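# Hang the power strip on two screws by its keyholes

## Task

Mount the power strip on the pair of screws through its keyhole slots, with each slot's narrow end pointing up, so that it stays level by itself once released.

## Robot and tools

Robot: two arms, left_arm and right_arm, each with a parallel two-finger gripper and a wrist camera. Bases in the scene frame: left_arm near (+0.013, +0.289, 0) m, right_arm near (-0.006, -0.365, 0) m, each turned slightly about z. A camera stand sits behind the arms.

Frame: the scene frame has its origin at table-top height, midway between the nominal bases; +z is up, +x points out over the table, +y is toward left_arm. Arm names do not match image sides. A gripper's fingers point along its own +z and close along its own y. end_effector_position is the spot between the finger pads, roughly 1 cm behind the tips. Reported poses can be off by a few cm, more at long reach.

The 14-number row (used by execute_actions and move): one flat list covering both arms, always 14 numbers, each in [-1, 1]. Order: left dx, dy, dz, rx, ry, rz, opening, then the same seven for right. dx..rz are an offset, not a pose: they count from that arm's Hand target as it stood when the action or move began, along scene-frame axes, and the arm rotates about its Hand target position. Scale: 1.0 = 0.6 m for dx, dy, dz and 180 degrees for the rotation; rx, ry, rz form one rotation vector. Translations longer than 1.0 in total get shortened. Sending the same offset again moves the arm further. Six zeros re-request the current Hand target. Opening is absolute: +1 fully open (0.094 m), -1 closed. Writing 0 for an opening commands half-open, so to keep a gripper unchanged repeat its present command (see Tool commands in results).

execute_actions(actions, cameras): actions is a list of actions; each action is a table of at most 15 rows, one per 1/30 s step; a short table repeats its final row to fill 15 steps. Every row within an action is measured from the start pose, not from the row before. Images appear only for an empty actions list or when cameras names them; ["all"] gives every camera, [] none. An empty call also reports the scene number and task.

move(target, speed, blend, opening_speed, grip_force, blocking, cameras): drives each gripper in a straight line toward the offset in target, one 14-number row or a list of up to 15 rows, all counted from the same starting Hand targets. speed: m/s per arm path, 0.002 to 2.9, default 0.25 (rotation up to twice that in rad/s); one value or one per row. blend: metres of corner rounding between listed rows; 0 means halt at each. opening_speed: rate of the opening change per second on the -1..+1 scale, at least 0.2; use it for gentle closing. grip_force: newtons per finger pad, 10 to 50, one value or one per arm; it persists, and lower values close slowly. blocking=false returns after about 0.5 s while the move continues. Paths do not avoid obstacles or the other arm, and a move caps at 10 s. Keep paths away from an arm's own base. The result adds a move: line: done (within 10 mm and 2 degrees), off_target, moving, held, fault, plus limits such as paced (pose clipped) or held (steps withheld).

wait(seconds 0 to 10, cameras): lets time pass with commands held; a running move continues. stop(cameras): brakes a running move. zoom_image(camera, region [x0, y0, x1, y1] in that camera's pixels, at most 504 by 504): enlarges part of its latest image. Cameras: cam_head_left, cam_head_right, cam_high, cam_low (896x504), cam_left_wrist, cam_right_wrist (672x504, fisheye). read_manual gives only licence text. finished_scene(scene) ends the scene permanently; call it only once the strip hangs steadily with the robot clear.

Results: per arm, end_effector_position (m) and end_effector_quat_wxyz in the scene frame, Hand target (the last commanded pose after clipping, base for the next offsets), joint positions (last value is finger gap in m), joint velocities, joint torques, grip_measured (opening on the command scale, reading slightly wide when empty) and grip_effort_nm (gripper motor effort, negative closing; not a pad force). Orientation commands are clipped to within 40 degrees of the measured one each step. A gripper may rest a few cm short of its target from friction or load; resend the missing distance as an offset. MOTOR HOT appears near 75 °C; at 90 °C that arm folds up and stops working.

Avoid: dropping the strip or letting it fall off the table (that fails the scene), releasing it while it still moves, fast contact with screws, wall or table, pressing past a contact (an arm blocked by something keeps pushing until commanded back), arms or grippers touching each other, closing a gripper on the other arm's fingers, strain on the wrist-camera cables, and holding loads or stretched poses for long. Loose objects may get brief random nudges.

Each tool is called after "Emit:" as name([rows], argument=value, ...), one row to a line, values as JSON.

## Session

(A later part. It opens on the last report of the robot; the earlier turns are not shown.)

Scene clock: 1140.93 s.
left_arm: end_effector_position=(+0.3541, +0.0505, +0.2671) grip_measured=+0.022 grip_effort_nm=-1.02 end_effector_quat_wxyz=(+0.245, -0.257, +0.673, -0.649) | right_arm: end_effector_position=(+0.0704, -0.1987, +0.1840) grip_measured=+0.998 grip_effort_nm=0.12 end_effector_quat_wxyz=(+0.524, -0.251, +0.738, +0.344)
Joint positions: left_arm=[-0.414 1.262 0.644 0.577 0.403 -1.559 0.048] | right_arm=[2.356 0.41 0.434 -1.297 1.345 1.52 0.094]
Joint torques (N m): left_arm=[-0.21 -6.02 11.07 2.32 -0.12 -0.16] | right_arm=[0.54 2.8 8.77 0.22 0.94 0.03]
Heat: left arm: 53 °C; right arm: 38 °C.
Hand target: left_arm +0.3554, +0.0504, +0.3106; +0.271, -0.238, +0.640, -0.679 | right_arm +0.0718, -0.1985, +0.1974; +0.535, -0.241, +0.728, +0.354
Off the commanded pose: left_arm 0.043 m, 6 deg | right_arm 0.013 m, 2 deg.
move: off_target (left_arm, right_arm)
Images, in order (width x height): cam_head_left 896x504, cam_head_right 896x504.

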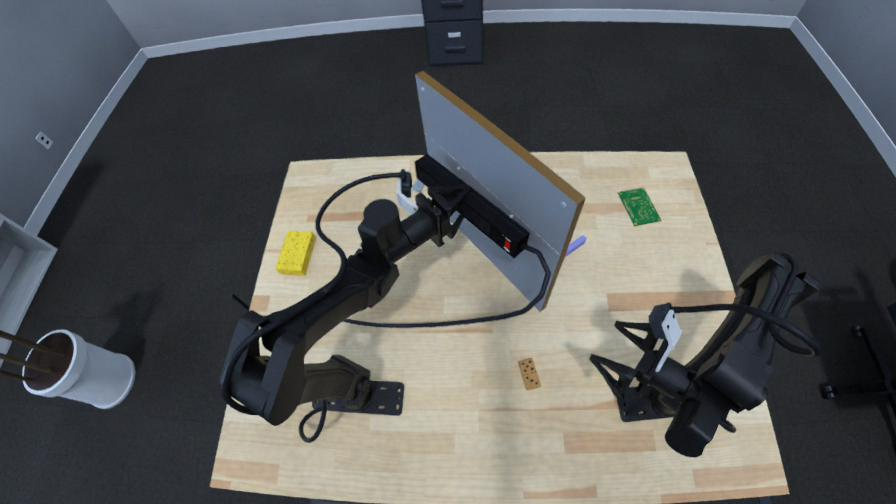

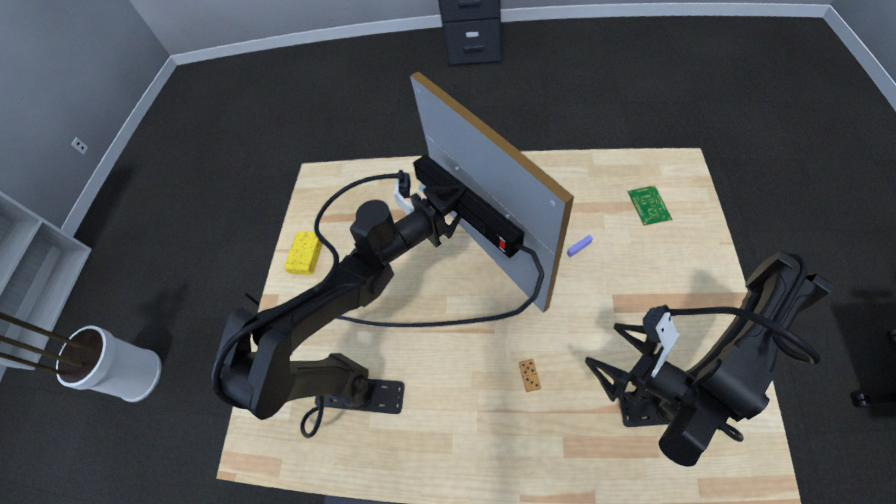

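Emit:
move(target=[0.0165,-0.024,0.0,0.0063,-0.0077,-0.024,-0.3,0,0,0,0,0,0,1], speed=0.03, cameras=["cam_head_left","cam_head_right"])

Emit:
zoom_image(camera="cam_head_left", region=[495, 190, 555, 250])

Emit:
zoom_image(camera="cam_head_left", region=[415, 125, 475, 185])

Emit:
zoom_image(camera="cam_head_right", region=[495, 190, 555, 250])

Emit:
zoom_image(camera="cam_head_right", region=[415, 125, 475, 185])

Scene clock: 1162.63 s.
left_arm: end_effector_position=(+0.3571, +0.0373, +0.2722) grip_measured=+0.022 grip_effort_nm=-1.02 end_effector_quat_wxyz=(+0.224, -0.229, +0.681, -0.658) | right_arm: end_effector_position=(+0.0704, -0.1987, +0.1840) grip_measured=+0.998 grip_effort_nm=0.12 end_effector_quat_wxyz=(+0.524, -0.251, +0.738, +0.344)
Joint positions: left_arm=[-0.408 1.318 0.698 0.582 0.482 -1.55 0.048] | right_arm=[2.356 0.41 0.434 -1.297 1.345 1.52 0.094]
Joint torques (N m): left_arm=[0.5 -4.01 11.4 2.53 0.02 0.03] | right_arm=[0.5 2.81 8.76 0.22 0.94 0.04]
Heat: left arm: 54 °C; right arm: 38 °C.
Hand target: left_arm +0.3653, +0.0361, +0.3105; +0.255, -0.203, +0.652, -0.685 | right_arm +0.0718, -0.1985, +0.1974; +0.535, -0.241, +0.728, +0.354
Off the commanded pose: left_arm 0.039 m, 7 deg | right_arm 0.013 m, 2 deg.
move: off_target (left_arm, right_arm)
Images, in order (width x height): cam_head_left 896x504, cam_head_right 896x504.

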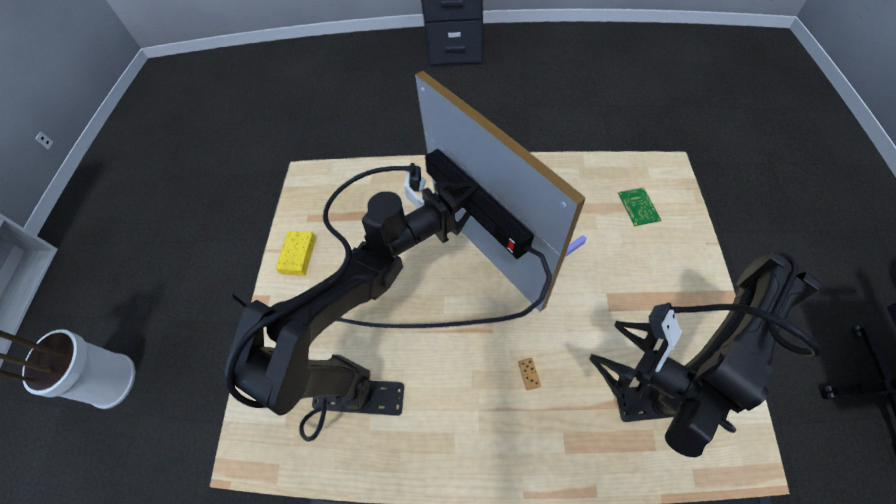

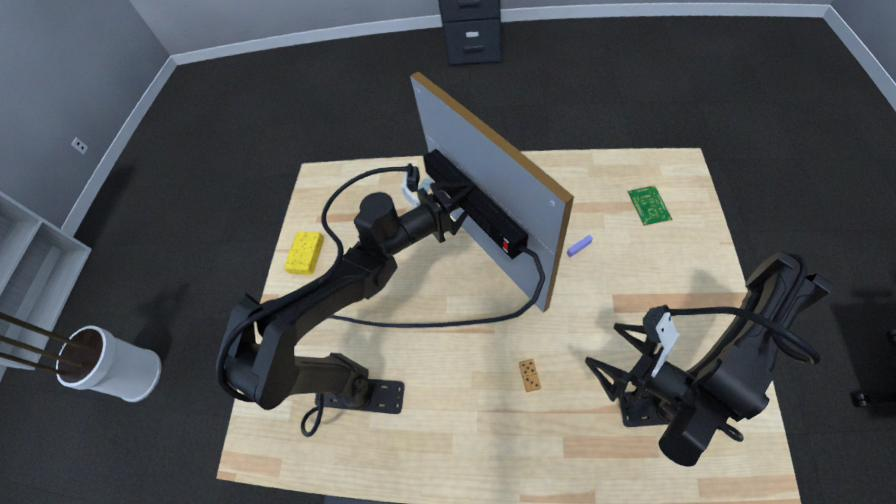

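Scaled by 8.400 from the camera's 896x504 image, which has a finer 1280x720 frame.

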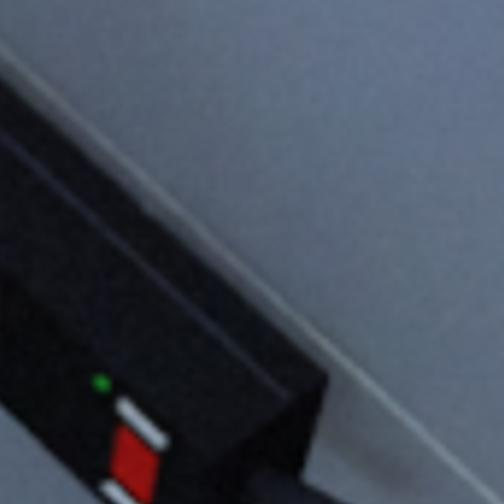

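Scaled by 8.400 from the camera's 896x504 image, which has a finer 1280x720 frame.

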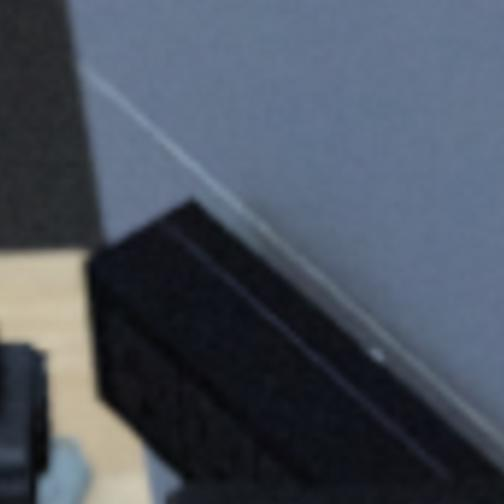

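Scaled by 8.400 from the camera's 896x504 image, which has a finer 1280x720 frame.

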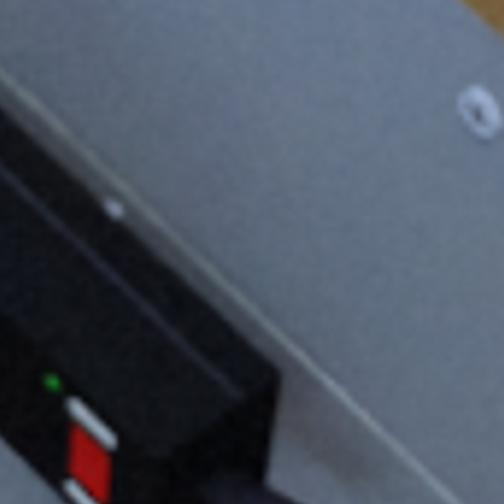

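Scaled by 8.400 from the camera's 896x504 image, which has a finer 1280x720 frame.

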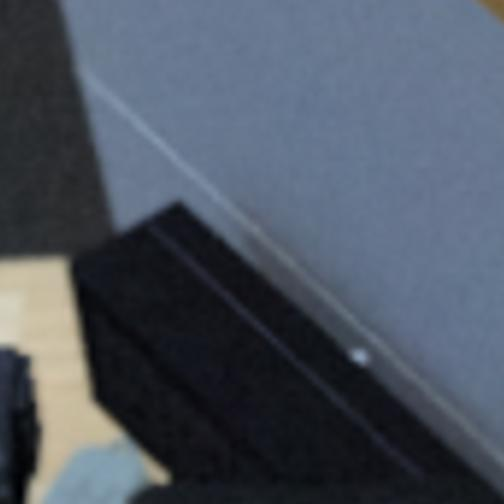

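Emit:
execute_actions(actions=[], cameras=["cam_left_wrist"])

Scene clock: 1202.10 s.
left_arm: end_effector_position=(+0.3571, +0.0372, +0.2722) grip_measured=+0.022 grip_effort_nm=-1.02 end_effector_quat_wxyz=(+0.224, -0.229, +0.681, -0.658) | right_arm: end_effector_position=(+0.0704, -0.1987, +0.1840) grip_measured=+0.998 grip_effort_nm=0.12 end_effector_quat_wxyz=(+0.524, -0.251, +0.738, +0.344)
Joint positions: left_arm=[-0.408 1.318 0.698 0.582 0.482 -1.55 0.048] | right_arm=[2.356 0.41 0.434 -1.297 1.345 1.52 0.094]
Joint velocities: within noise
Joint torques (N m): left_arm=[0.47 -4.01 11.44 2.55 0.01 -0.01] | right_arm=[0.51 2.81 8.76 0.22 0.94 0.04]
Heat: left arm: 55 °C; right arm: 38 °C.
Hand target: left_arm +0.3653, +0.0361, +0.3105; +0.255, -0.203, +0.652, -0.685 | right_arm +0.0718, -0.1985, +0.1974; +0.535, -0.241, +0.728, +0.354
Tool commands: left_gripper/opening=-0.3 right_gripper/opening=+1.0
Off the commanded pose: left_arm 0.039 m, 7 deg | right_arm 0.013 m, 2 deg.
camera_calibration:
cam_left_wrist: T_world_to_cam=[[0.00769738, -0.0754156, 0.997122, -0.265067], [-0.998888, -0.0469693, 0.00415857, 0.396741], [0.0465205, -0.996045, -0.0756932, 0.147747], [0, 0, 0, 1]] pos_world=[0.391466, 0.145807, 0.273838]
Images, in order (width x height): cam_left_wrist 672x504.

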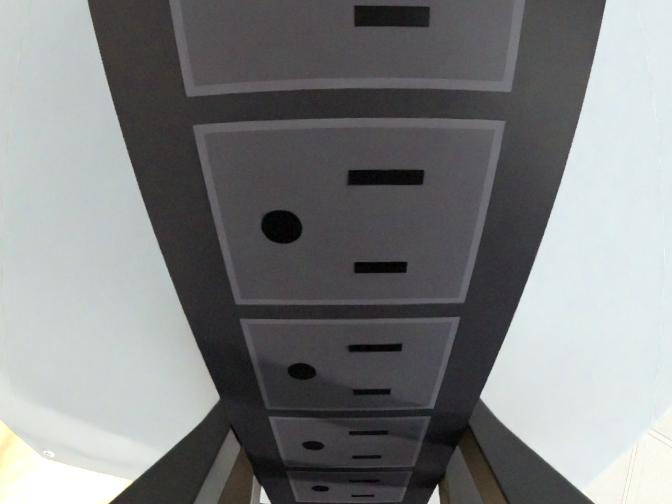

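Emit:
move([
  [0.0055,0.0117,0.003,0,0,0.004,-0.3,0,0,0,0,0,0,1],
  [0.0195,-0.0055,0.007,0,0,0.004,-0.3,0,0,0,0,0,0,1],
], speed=0.03, cameras=["cam_head_left","cam_head_right"])

Emit:
zoom_image(camera="cam_head_left", region=[495, 190, 555, 250])

Emit:
zoom_image(camera="cam_head_left", region=[415, 125, 475, 185])

Emit:
zoom_image(camera="cam_head_right", region=[495, 190, 555, 250])

Emit:
zoom_image(camera="cam_head_right", region=[415, 125, 475, 185])

Scene clock: 1221.93 s.
left_arm: end_effector_position=(+0.3699, +0.0388, +0.2780) grip_measured=+0.022 grip_effort_nm=-1.02 end_effector_quat_wxyz=(+0.230, -0.231, +0.678, -0.659) | right_arm: end_effector_position=(+0.0704, -0.1987, +0.1840) grip_measured=+0.998 grip_effort_nm=0.12 end_effector_quat_wxyz=(+0.524, -0.251, +0.738, +0.344)
Joint positions: left_arm=[-0.389 1.354 0.742 0.582 0.49 -1.549 0.048] | right_arm=[2.356 0.41 0.434 -1.297 1.345 1.52 0.094]
Joint torques (N m): left_arm=[-0.88 -3.97 11.74 2.51 -0.16 -0.02] | right_arm=[0.51 2.8 8.76 0.22 0.94 0.03]
Heat: left arm: 55 °C; right arm: 38 °C.
Hand target: left_arm +0.3770, +0.0327, +0.3147; +0.259, -0.207, +0.650, -0.683 | right_arm +0.0718, -0.1985, +0.1974; +0.535, -0.241, +0.728, +0.354
Off the commanded pose: left_arm 0.038 m, 6 deg | right_arm 0.013 m, 2 deg.
move: off_target (left_arm, right_arm)
Images, in order (width x height): cam_head_left 896x504, cam_head_right 896x504.

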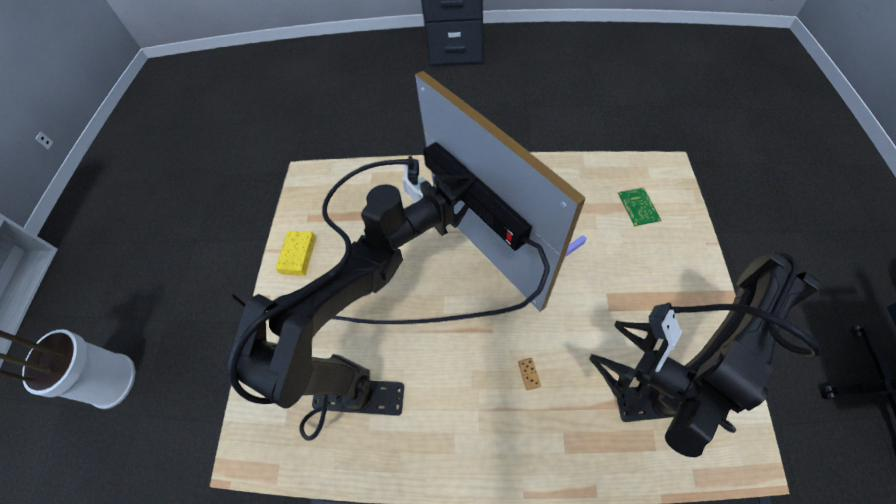

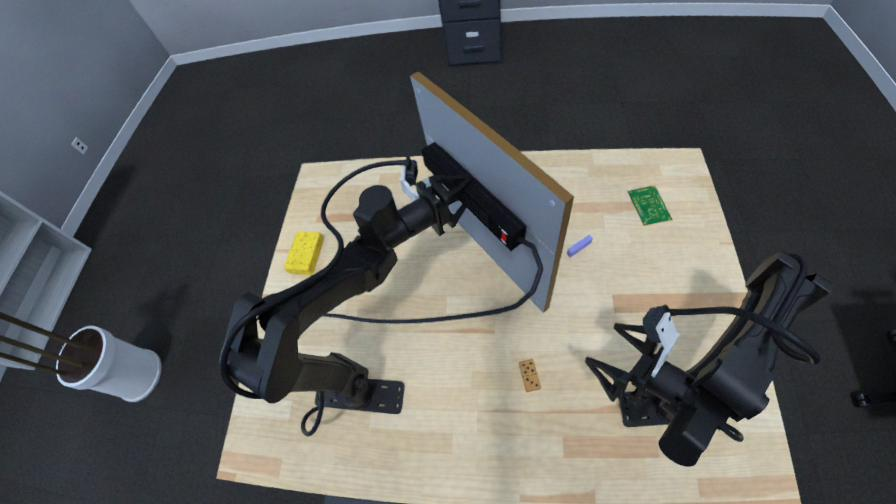

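Scaled by 8.400 from the camera's 896x504 image, which has a finer 1280x720 frame.

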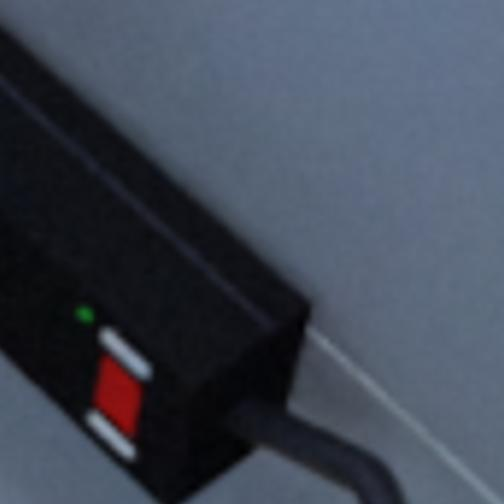

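Scaled by 8.400 from the camera's 896x504 image, which has a finer 1280x720 frame.

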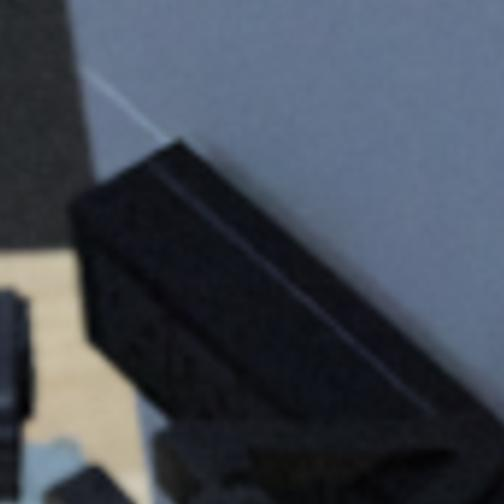

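Scaled by 8.400 from the camera's 896x504 image, which has a finer 1280x720 frame.

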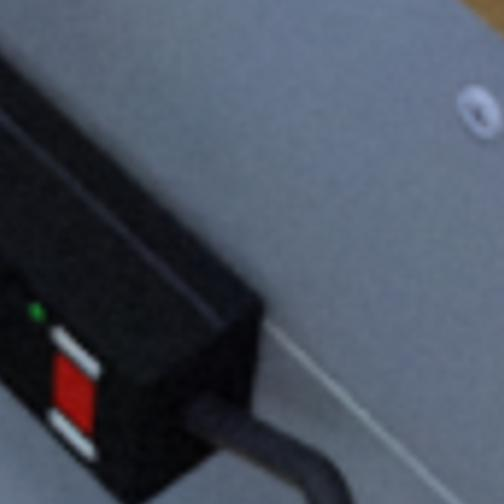

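Scaled by 8.400 from the camera's 896x504 image, which has a finer 1280x720 frame.

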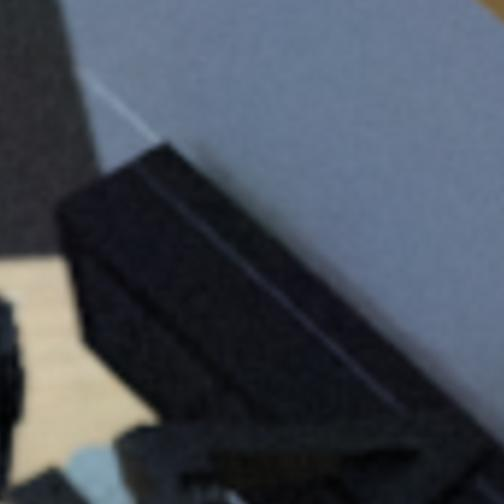

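Emit:
move([
  [-0.0115,0.0002,0.0,0.002,-0.0025,0,-0.3,0,0,0,0,0,0,1],
  [0.0,-0.0135,0.0,0.002,-0.0025,0,-0.3,0,0,0,0,0,0,1],
], speed=0.03, cameras=["cam_head_left","cam_head_right"])

Emit:
zoom_image(camera="cam_head_left", region=[495, 190, 555, 250])

Emit:
zoom_image(camera="cam_head_left", region=[415, 125, 475, 185])

Scene clock: 1239.83 s.
left_arm: end_effector_position=(+0.3698, +0.0377, +0.2780) grip_measured=+0.022 grip_effort_nm=-1.02 end_effector_quat_wxyz=(+0.232, -0.231, +0.678, -0.658) | right_arm: end_effector_position=(+0.0704, -0.1987, +0.1840) grip_measured=+0.998 grip_effort_nm=0.12 end_effector_quat_wxyz=(+0.524, -0.251, +0.738, +0.344)
Joint positions: left_arm=[-0.396 1.354 0.742 0.582 0.479 -1.546 0.048] | right_arm=[2.356 0.41 0.434 -1.297 1.345 1.52 0.094]
Joint torques (N m): left_arm=[-2.28 -3.36 12.53 2.51 -0.28 0.04] | right_arm=[0.53 2.81 8.77 0.22 0.94 0.04]
Heat: left arm: 54 °C; right arm: 38 °C.
Hand target: left_arm +0.3770, +0.0246, +0.3147; +0.262, -0.203, +0.652, -0.682 | right_arm +0.0718, -0.1985, +0.1974; +0.535, -0.241, +0.728, +0.354
Off the commanded pose: left_arm 0.040 m, 6 deg | right_arm 0.013 m, 2 deg.
move: off_target (left_arm, right_arm)
Images, in order (width x height): cam_head_left 896x504, cam_head_right 896x504.

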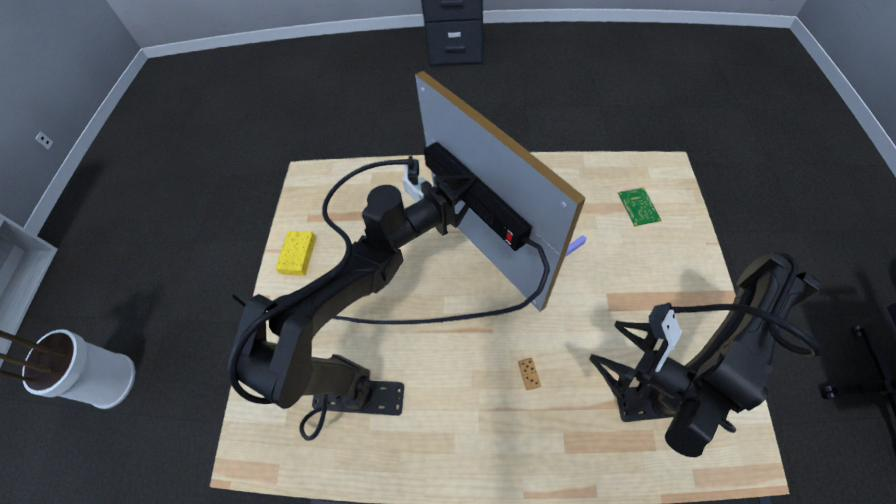

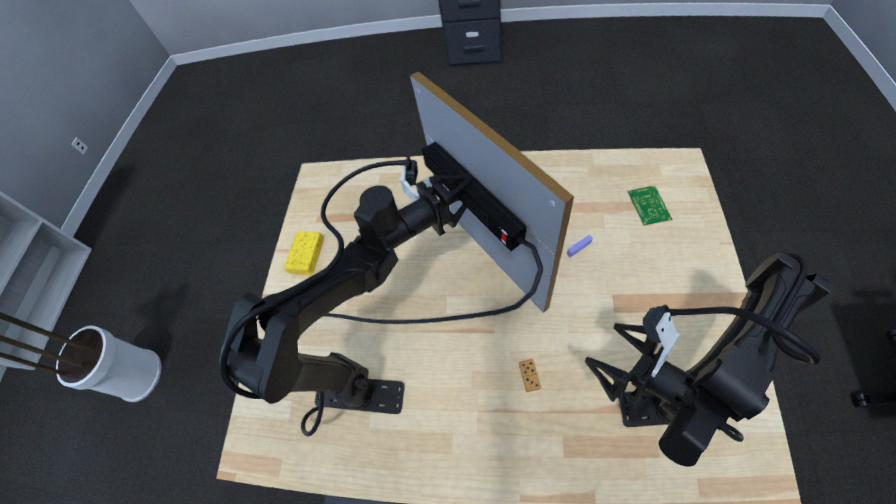

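Scaled by 8.400 from the camera's 896x504 image, which has a finer 1280x720 frame.

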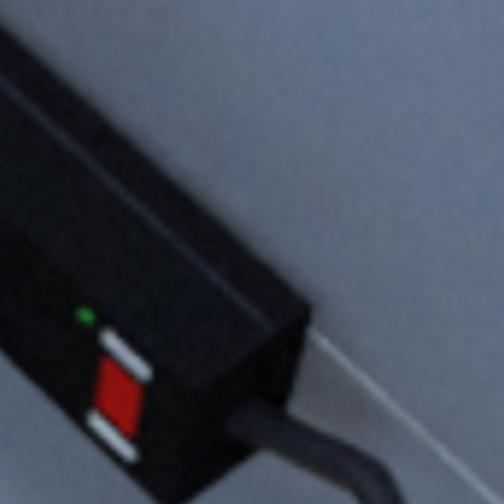

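Scaled by 8.400 from the camera's 896x504 image, which has a finer 1280x720 frame.

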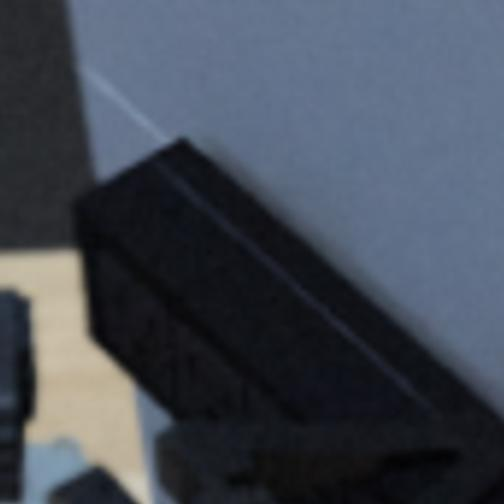

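Emit:
move([
  [-0.026,0.0195,0.0,0,0,0,-0.3,0,0,0,0,0,0,1],
  [-0.011,-0.002,0.0,0,0,0,-0.3,0,0,0,0,0,0,1],
], speed=0.03, cameras=["cam_head_left","cam_head_right"])

Emit:
zoom_image(camera="cam_head_left", region=[495, 190, 555, 250])

Emit:
zoom_image(camera="cam_head_left", region=[415, 125, 475, 185])

Scene clock: 1249.30 s.
left_arm: end_effector_position=(+0.3661, +0.0347, +0.2825) grip_measured=+0.022 grip_effort_nm=-1.02 end_effector_quat_wxyz=(+0.238, -0.226, +0.677, -0.659) | right_arm: end_effector_position=(+0.0704, -0.1987, +0.1840) grip_measured=+0.998 grip_effort_nm=0.12 end_effector_quat_wxyz=(+0.524, -0.251, +0.738, +0.344)
Joint positions: left_arm=[-0.413 1.34 0.742 0.578 0.461 -1.539 0.048] | right_arm=[2.356 0.41 0.434 -1.297 1.345 1.52 0.094]
Joint torques (N m): left_arm=[-2.22 -3.45 11.37 2.5 -0.32 0.02] | right_arm=[0.51 2.82 8.76 0.22 0.94 0.04]
Heat: left arm: 55 °C; right arm: 38 °C.
Hand target: left_arm +0.3704, +0.0235, +0.3147; +0.263, -0.203, +0.652, -0.682 | right_arm +0.0718, -0.1985, +0.1974; +0.535, -0.241, +0.728, +0.354
Off the commanded pose: left_arm 0.034 m, 6 deg | right_arm 0.013 m, 2 deg.
move: off_target (left_arm, right_arm)
Images, in order (width x height): cam_head_left 896x504, cam_head_right 896x504.

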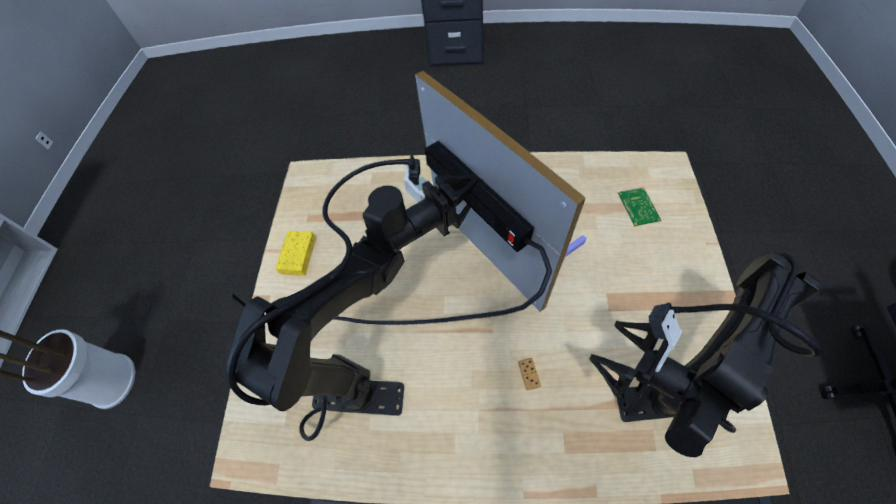

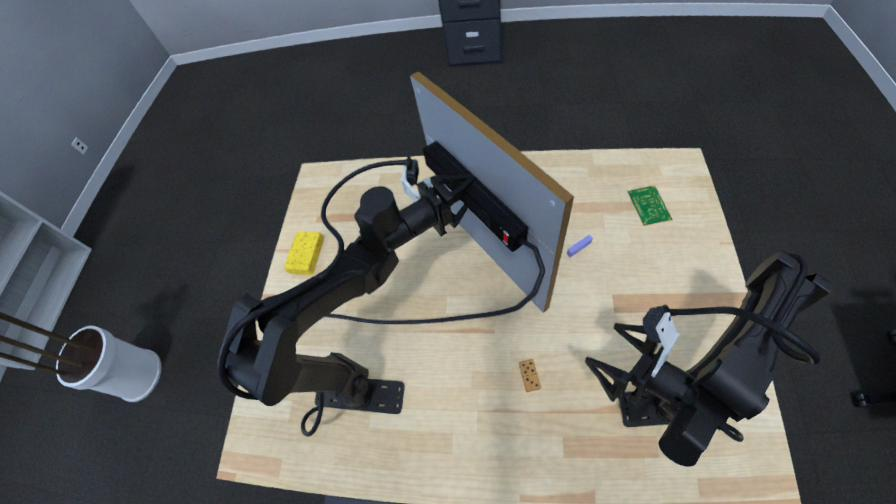

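Scaled by 8.400 from the camera's 896x504 image, which has a finer 1280x720 frame.

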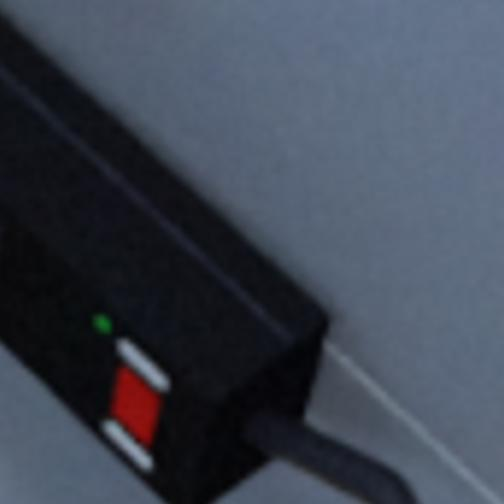

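Scaled by 8.400 from the camera's 896x504 image, which has a finer 1280x720 frame.

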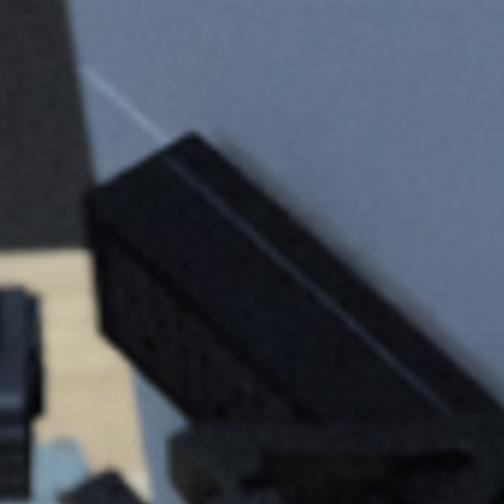

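Emit:
move([
  [-0.003,0.004,-0.015,-0.0043,0.0052,0,-0.3,0,0,0,0,0,0,1],
  [-0.003,0.004,-0.03,-0.006,0.0072,0,-0.3,0,0,0,0,0,0,1],
], speed=0.03, cameras=["cam_head_left","cam_head_right"])

Emit:
zoom_image(camera="cam_head_left", region=[495, 190, 555, 250])

Emit:
zoom_image(camera="cam_head_left", region=[415, 125, 475, 185])

Scene clock: 1262.27 s.
left_arm: end_effector_position=(+0.3661, +0.0347, +0.2824) grip_measured=+0.022 grip_effort_nm=-1.03 end_effector_quat_wxyz=(+0.240, -0.224, +0.670, -0.666) | right_arm: end_effector_position=(+0.0704, -0.1987, +0.1840) grip_measured=+0.998 grip_effort_nm=0.12 end_effector_quat_wxyz=(+0.524, -0.251, +0.738, +0.344)
Joint positions: left_arm=[-0.413 1.349 0.726 0.624 0.461 -1.548 0.048] | right_arm=[2.356 0.41 0.434 -1.297 1.345 1.52 0.094]
Joint torques (N m): left_arm=[-2.04 -2.7 7.71 2.8 -0.25 -0.15] | right_arm=[0.53 2.81 8.77 0.22 0.94 0.04]
Heat: left arm: 56 °C; right arm: 38 °C.
Hand target: left_arm +0.3686, +0.0259, +0.2967; +0.253, -0.213, +0.648, -0.686 | right_arm +0.0718, -0.1985, +0.1974; +0.535, -0.241, +0.728, +0.354
Off the commanded pose: left_arm 0.017 m, 4 deg | right_arm 0.013 m, 2 deg.
move: off_target (left_arm, right_arm)
Images, in order (width x height): cam_head_left 896x504, cam_head_right 896x504.

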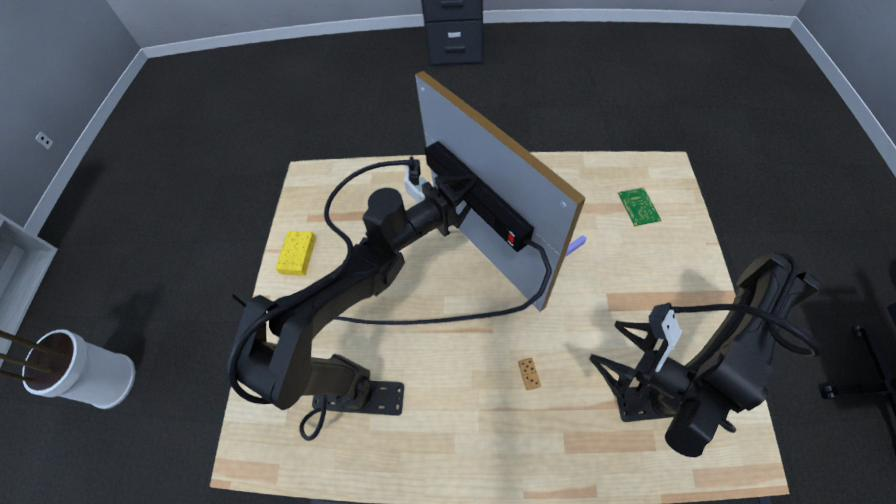

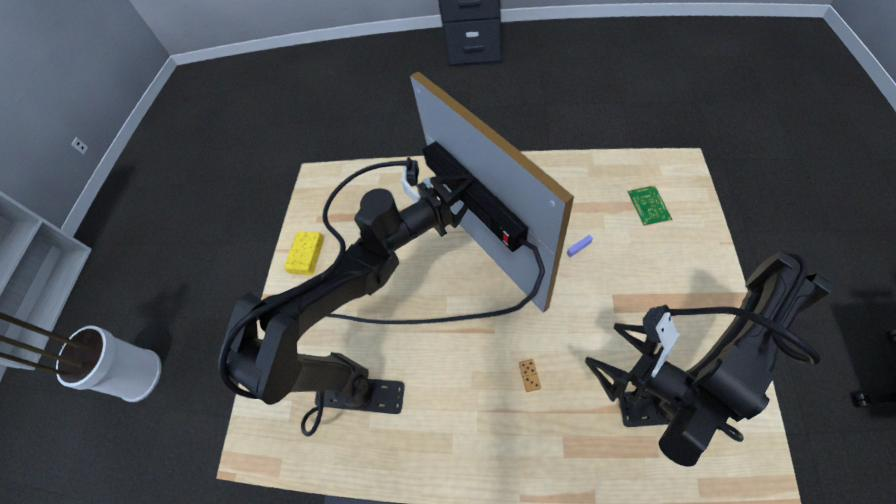

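Scaled by 8.400 from the camera's 896x504 image, which has a finer 1280x720 frame.

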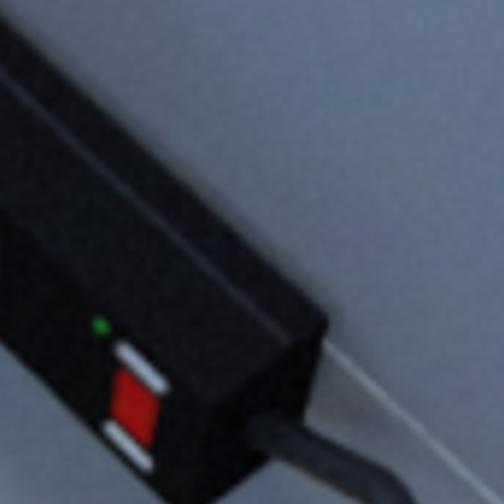

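Scaled by 8.400 from the camera's 896x504 image, which has a finer 1280x720 frame.

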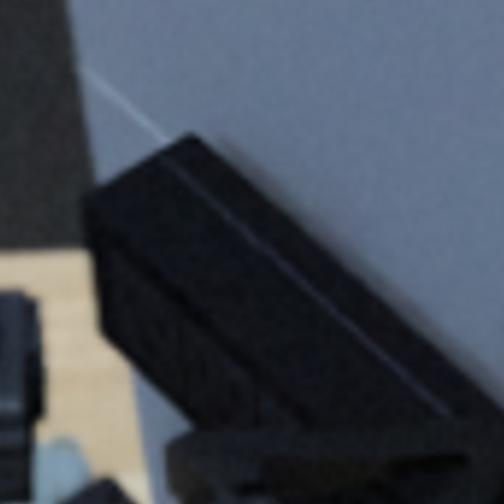

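Emit:
move([
  [0,0,-0.012,0,0,0,-0.3,0,0,0,0,0,0,1],
  [0,0,-0.024,0,0,0,-0.3,0,0,0,0,0,0,1],
], speed=0.03, cameras=["cam_head_left","cam_head_right"])

Emit:
zoom_image(camera="cam_head_left", region=[495, 190, 555, 250])

Emit:
zoom_image(camera="cam_head_left", region=[415, 125, 475, 185])

Scene clock: 1268.33 s.
left_arm: end_effector_position=(+0.3657, +0.0348, +0.2812) grip_measured=+0.022 grip_effort_nm=-1.02 end_effector_quat_wxyz=(+0.247, -0.217, +0.655, -0.680) | right_arm: end_effector_position=(+0.0704, -0.1987, +0.1840) grip_measured=+0.998 grip_effort_nm=0.12 end_effector_quat_wxyz=(+0.524, -0.251, +0.738, +0.344)
Joint positions: left_arm=[-0.413 1.373 0.688 0.738 0.461 -1.565 0.048] | right_arm=[2.356 0.41 0.434 -1.297 1.345 1.52 0.094]
Joint torques (N m): left_arm=[-2 -2.17 7.6 2.36 -0.32 0.01] | right_arm=[0.51 2.82 8.77 0.22 0.94 0.04]
Heat: left arm: 57 °C; right arm: 38 °C.
Hand target: left_arm +0.3686, +0.0259, +0.2824; +0.253, -0.213, +0.648, -0.686 | right_arm +0.0718, -0.1985, +0.1974; +0.535, -0.241, +0.728, +0.354
Off the commanded pose: left_arm 0.009 m, 1 deg | right_arm 0.013 m, 2 deg.
move: off_target (right_arm)
Images, in order (width x height): cam_head_left 896x504, cam_head_right 896x504.

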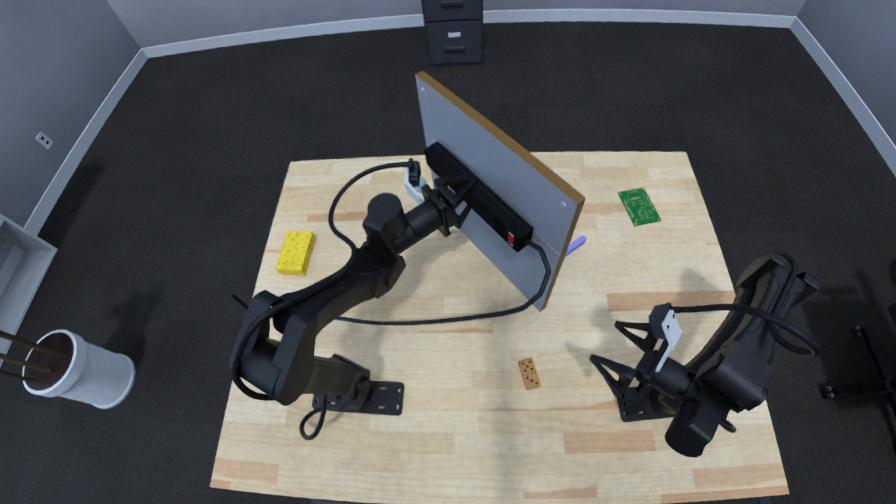

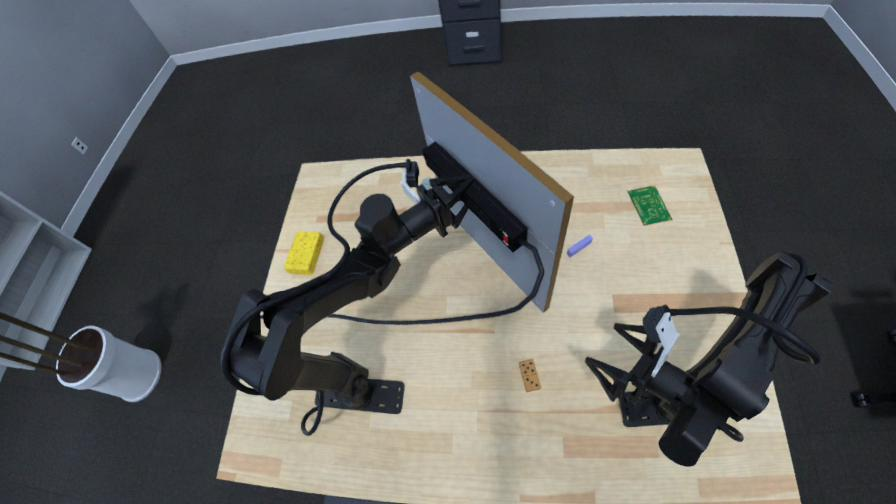

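Scaled by 8.400 from the camera's 896x504 image, which has a finer 1280x720 frame.

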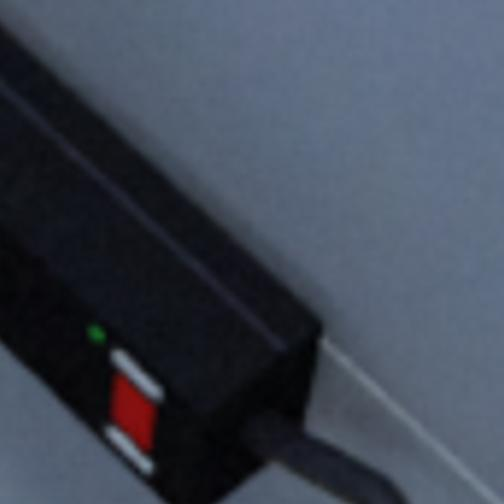

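Scaled by 8.400 from the camera's 896x504 image, which has a finer 1280x720 frame.

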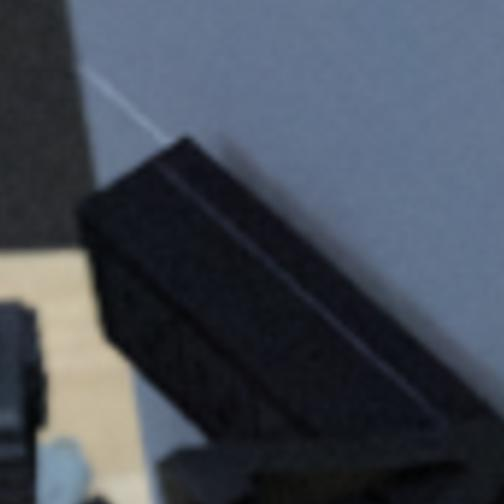

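Emit:
move([
  [-0.008,0.0098,-0.003,0,0,0,-0.3,0,0,0,0,0,0,1],
], speed=0.03)

Scene clock: 1274.17 s.
left_arm: end_effector_position=(+0.3643, +0.0343, +0.2784) grip_measured=+0.022 grip_effort_nm=-1.02 end_effector_quat_wxyz=(+0.246, -0.217, +0.655, -0.680) | right_arm: end_effector_position=(+0.0704, -0.1987, +0.1840) grip_measured=+0.998 grip_effort_nm=0.12 end_effector_quat_wxyz=(+0.524, -0.251, +0.738, +0.344)
Joint positions: left_arm=[-0.416 1.375 0.677 0.75 0.46 -1.567 0.048] | right_arm=[2.356 0.41 0.434 -1.297 1.345 1.52 0.094]
Joint torques (N m): left_arm=[-0.91 -3.73 6.24 2.28 -0.18 0.02] | right_arm=[0.53 2.82 8.76 0.22 0.94 0.04]
Heat: left arm: 56 °C; right arm: 38 °C.
Hand target: left_arm +0.3637, +0.0317, +0.2804; +0.253, -0.213, +0.648, -0.686 | right_arm +0.0718, -0.1985, +0.1974; +0.535, -0.241, +0.728, +0.354
Off the commanded pose: left_arm 0.003 m, 1 deg | right_arm 0.013 m, 2 deg.
move: off_target (right_arm)

Emit:
move([
  [0,0,0,0.015,0.0123,0,-0.3,0,0,0,0,0,0,1],
  [0.01,-0.0122,0,0.015,0.0123,0,-0.3,0,0,0,0,0,0,1],
], speed=0.03, cameras=["cam_head_left","cam_head_right"])

Emit:
zoom_image(camera="cam_head_left", region=[495, 190, 555, 250])

Emit:
zoom_image(camera="cam_head_left", region=[415, 125, 475, 185])

Scene clock: 1283.43 s.
left_arm: end_effector_position=(+0.3644, +0.0335, +0.2582) grip_measured=+0.022 grip_effort_nm=-1.02 end_effector_quat_wxyz=(+0.231, -0.233, +0.680, -0.655) | right_arm: end_effector_position=(+0.0704, -0.1987, +0.1840) grip_measured=+0.998 grip_effort_nm=0.12 end_effector_quat_wxyz=(+0.524, -0.251, +0.738, +0.344)
Joint positions: left_arm=[-0.419 1.374 0.68 0.655 0.455 -1.544 0.048] | right_arm=[2.356 0.41 0.434 -1.297 1.345 1.52 0.094]
Joint torques (N m): left_arm=[-1.61 -3.93 11.52 1.88 -0.23 0.03] | right_arm=[0.53 2.81 8.76 0.22 0.94 0.03]
Heat: left arm: 54 °C; right arm: 38 °C.
Hand target: left_arm +0.3697, +0.0243, +0.2806; +0.245, -0.220, +0.669, -0.666 | right_arm +0.0718, -0.1985, +0.1974; +0.535, -0.241, +0.728, +0.354
Off the commanded pose: left_arm 0.025 m, 3 deg | right_arm 0.013 m, 2 deg.
move: off_target (left_arm, right_arm)
Images, in order (width x height): cam_head_left 896x504, cam_head_right 896x504.

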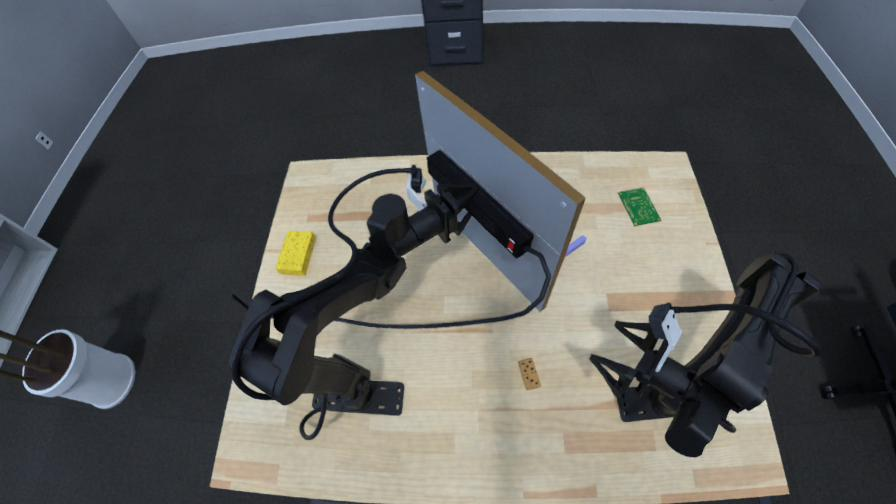

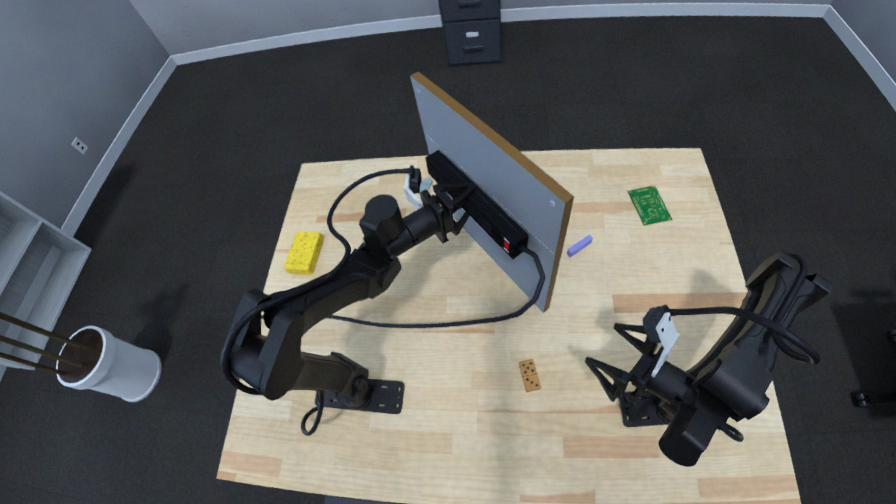

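Scaled by 8.400 from the camera's 896x504 image, which has a finer 1280x720 frame.

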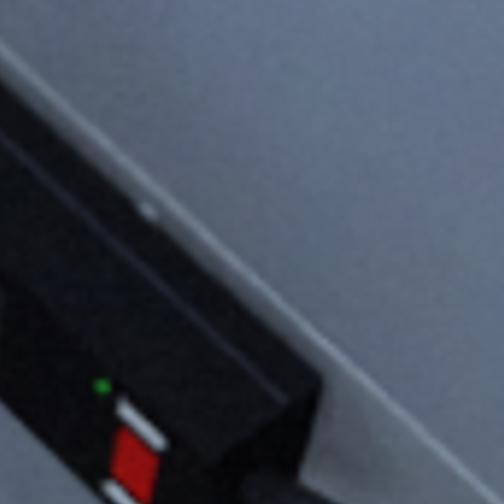

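Scaled by 8.400 from the camera's 896x504 image, which has a finer 1280x720 frame.

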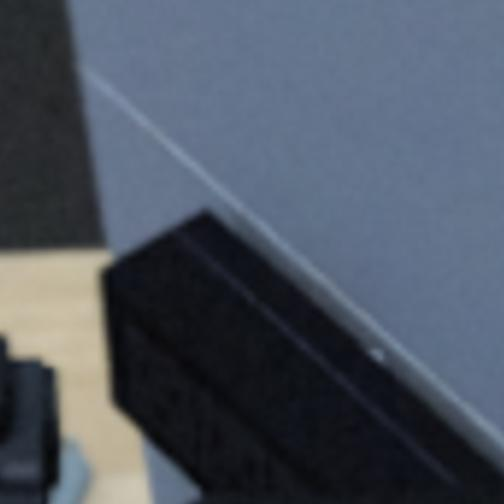

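Emit:
move([
  [-0.02,0.04,0.0,-0.009,-0.0194,0,-0.3,0,0,0,0,0,0,1],
  [-0.009,0.0255,0.0532,-0.009,-0.0194,0,-0.3,0,0,0,0,0,0,1],
  [0.0052,0.008,0.0568,-0.009,-0.0194,0,-0.3,0,0,0,0,0,0,1],
], speed=0.04, cameras=["cam_head_left","cam_head_right"])

Emit:
zoom_image(camera="cam_head_left", region=[495, 190, 555, 250])

Emit:
zoom_image(camera="cam_head_left", region=[415, 125, 475, 185])

Scene clock: 1300.70 s.
left_arm: end_effector_position=(+0.3654, +0.0345, +0.2828) grip_measured=+0.022 grip_effort_nm=-1.02 end_effector_quat_wxyz=(+0.237, -0.222, +0.675, -0.662) | right_arm: end_effector_position=(+0.0704, -0.1987, +0.1840) grip_measured=+0.998 grip_effort_nm=0.12 end_effector_quat_wxyz=(+0.524, -0.251, +0.738, +0.344)
Joint positions: left_arm=[-0.41 1.343 0.737 0.594 0.471 -1.54 0.048] | right_arm=[2.356 0.41 0.434 -1.297 1.345 1.52 0.094]
Joint torques (N m): left_arm=[-0.9 -3.71 11.82 2.34 -0.21 0] | right_arm=[0.53 2.81 8.79 0.22 0.94 0.03]
Heat: left arm: 51 °C; right arm: 38 °C.
Hand target: left_arm +0.3730, +0.0293, +0.3148; +0.263, -0.204, +0.651, -0.682 | right_arm +0.0718, -0.1985, +0.1974; +0.535, -0.241, +0.728, +0.354
Off the commanded pose: left_arm 0.033 m, 5 deg | right_arm 0.013 m, 2 deg.
move: off_target (left_arm, right_arm)
Images, in order (width x height): cam_head_left 896x504, cam_head_right 896x504.

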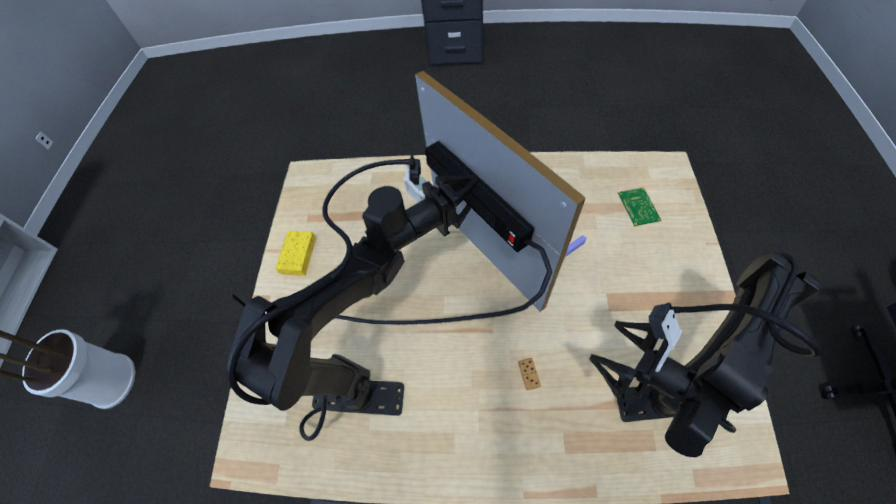

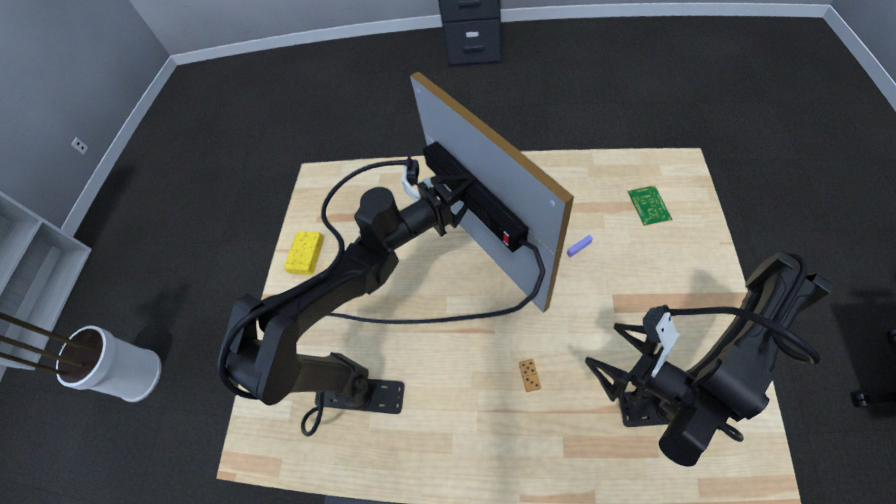

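Scaled by 8.400 from the camera's 896x504 image, which has a finer 1280x720 frame.

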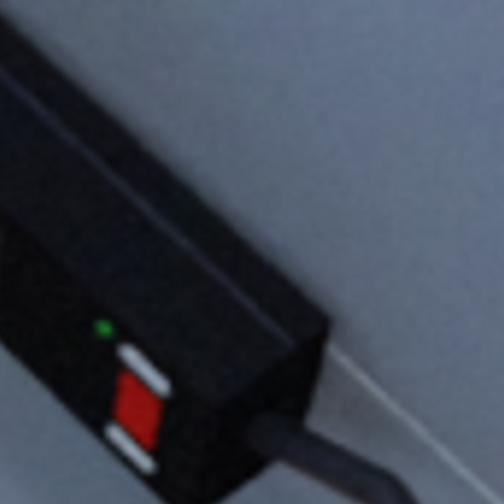

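Scaled by 8.400 from the camera's 896x504 image, which has a finer 1280x720 frame.

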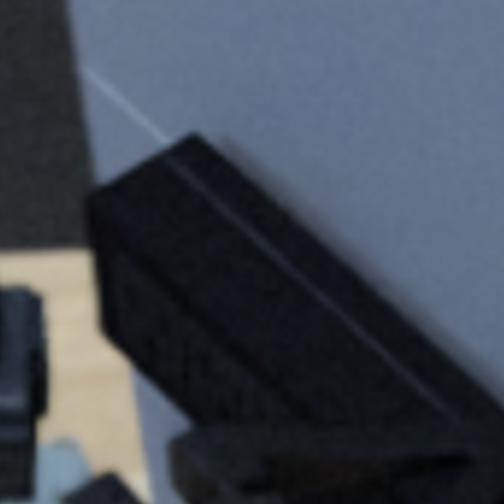

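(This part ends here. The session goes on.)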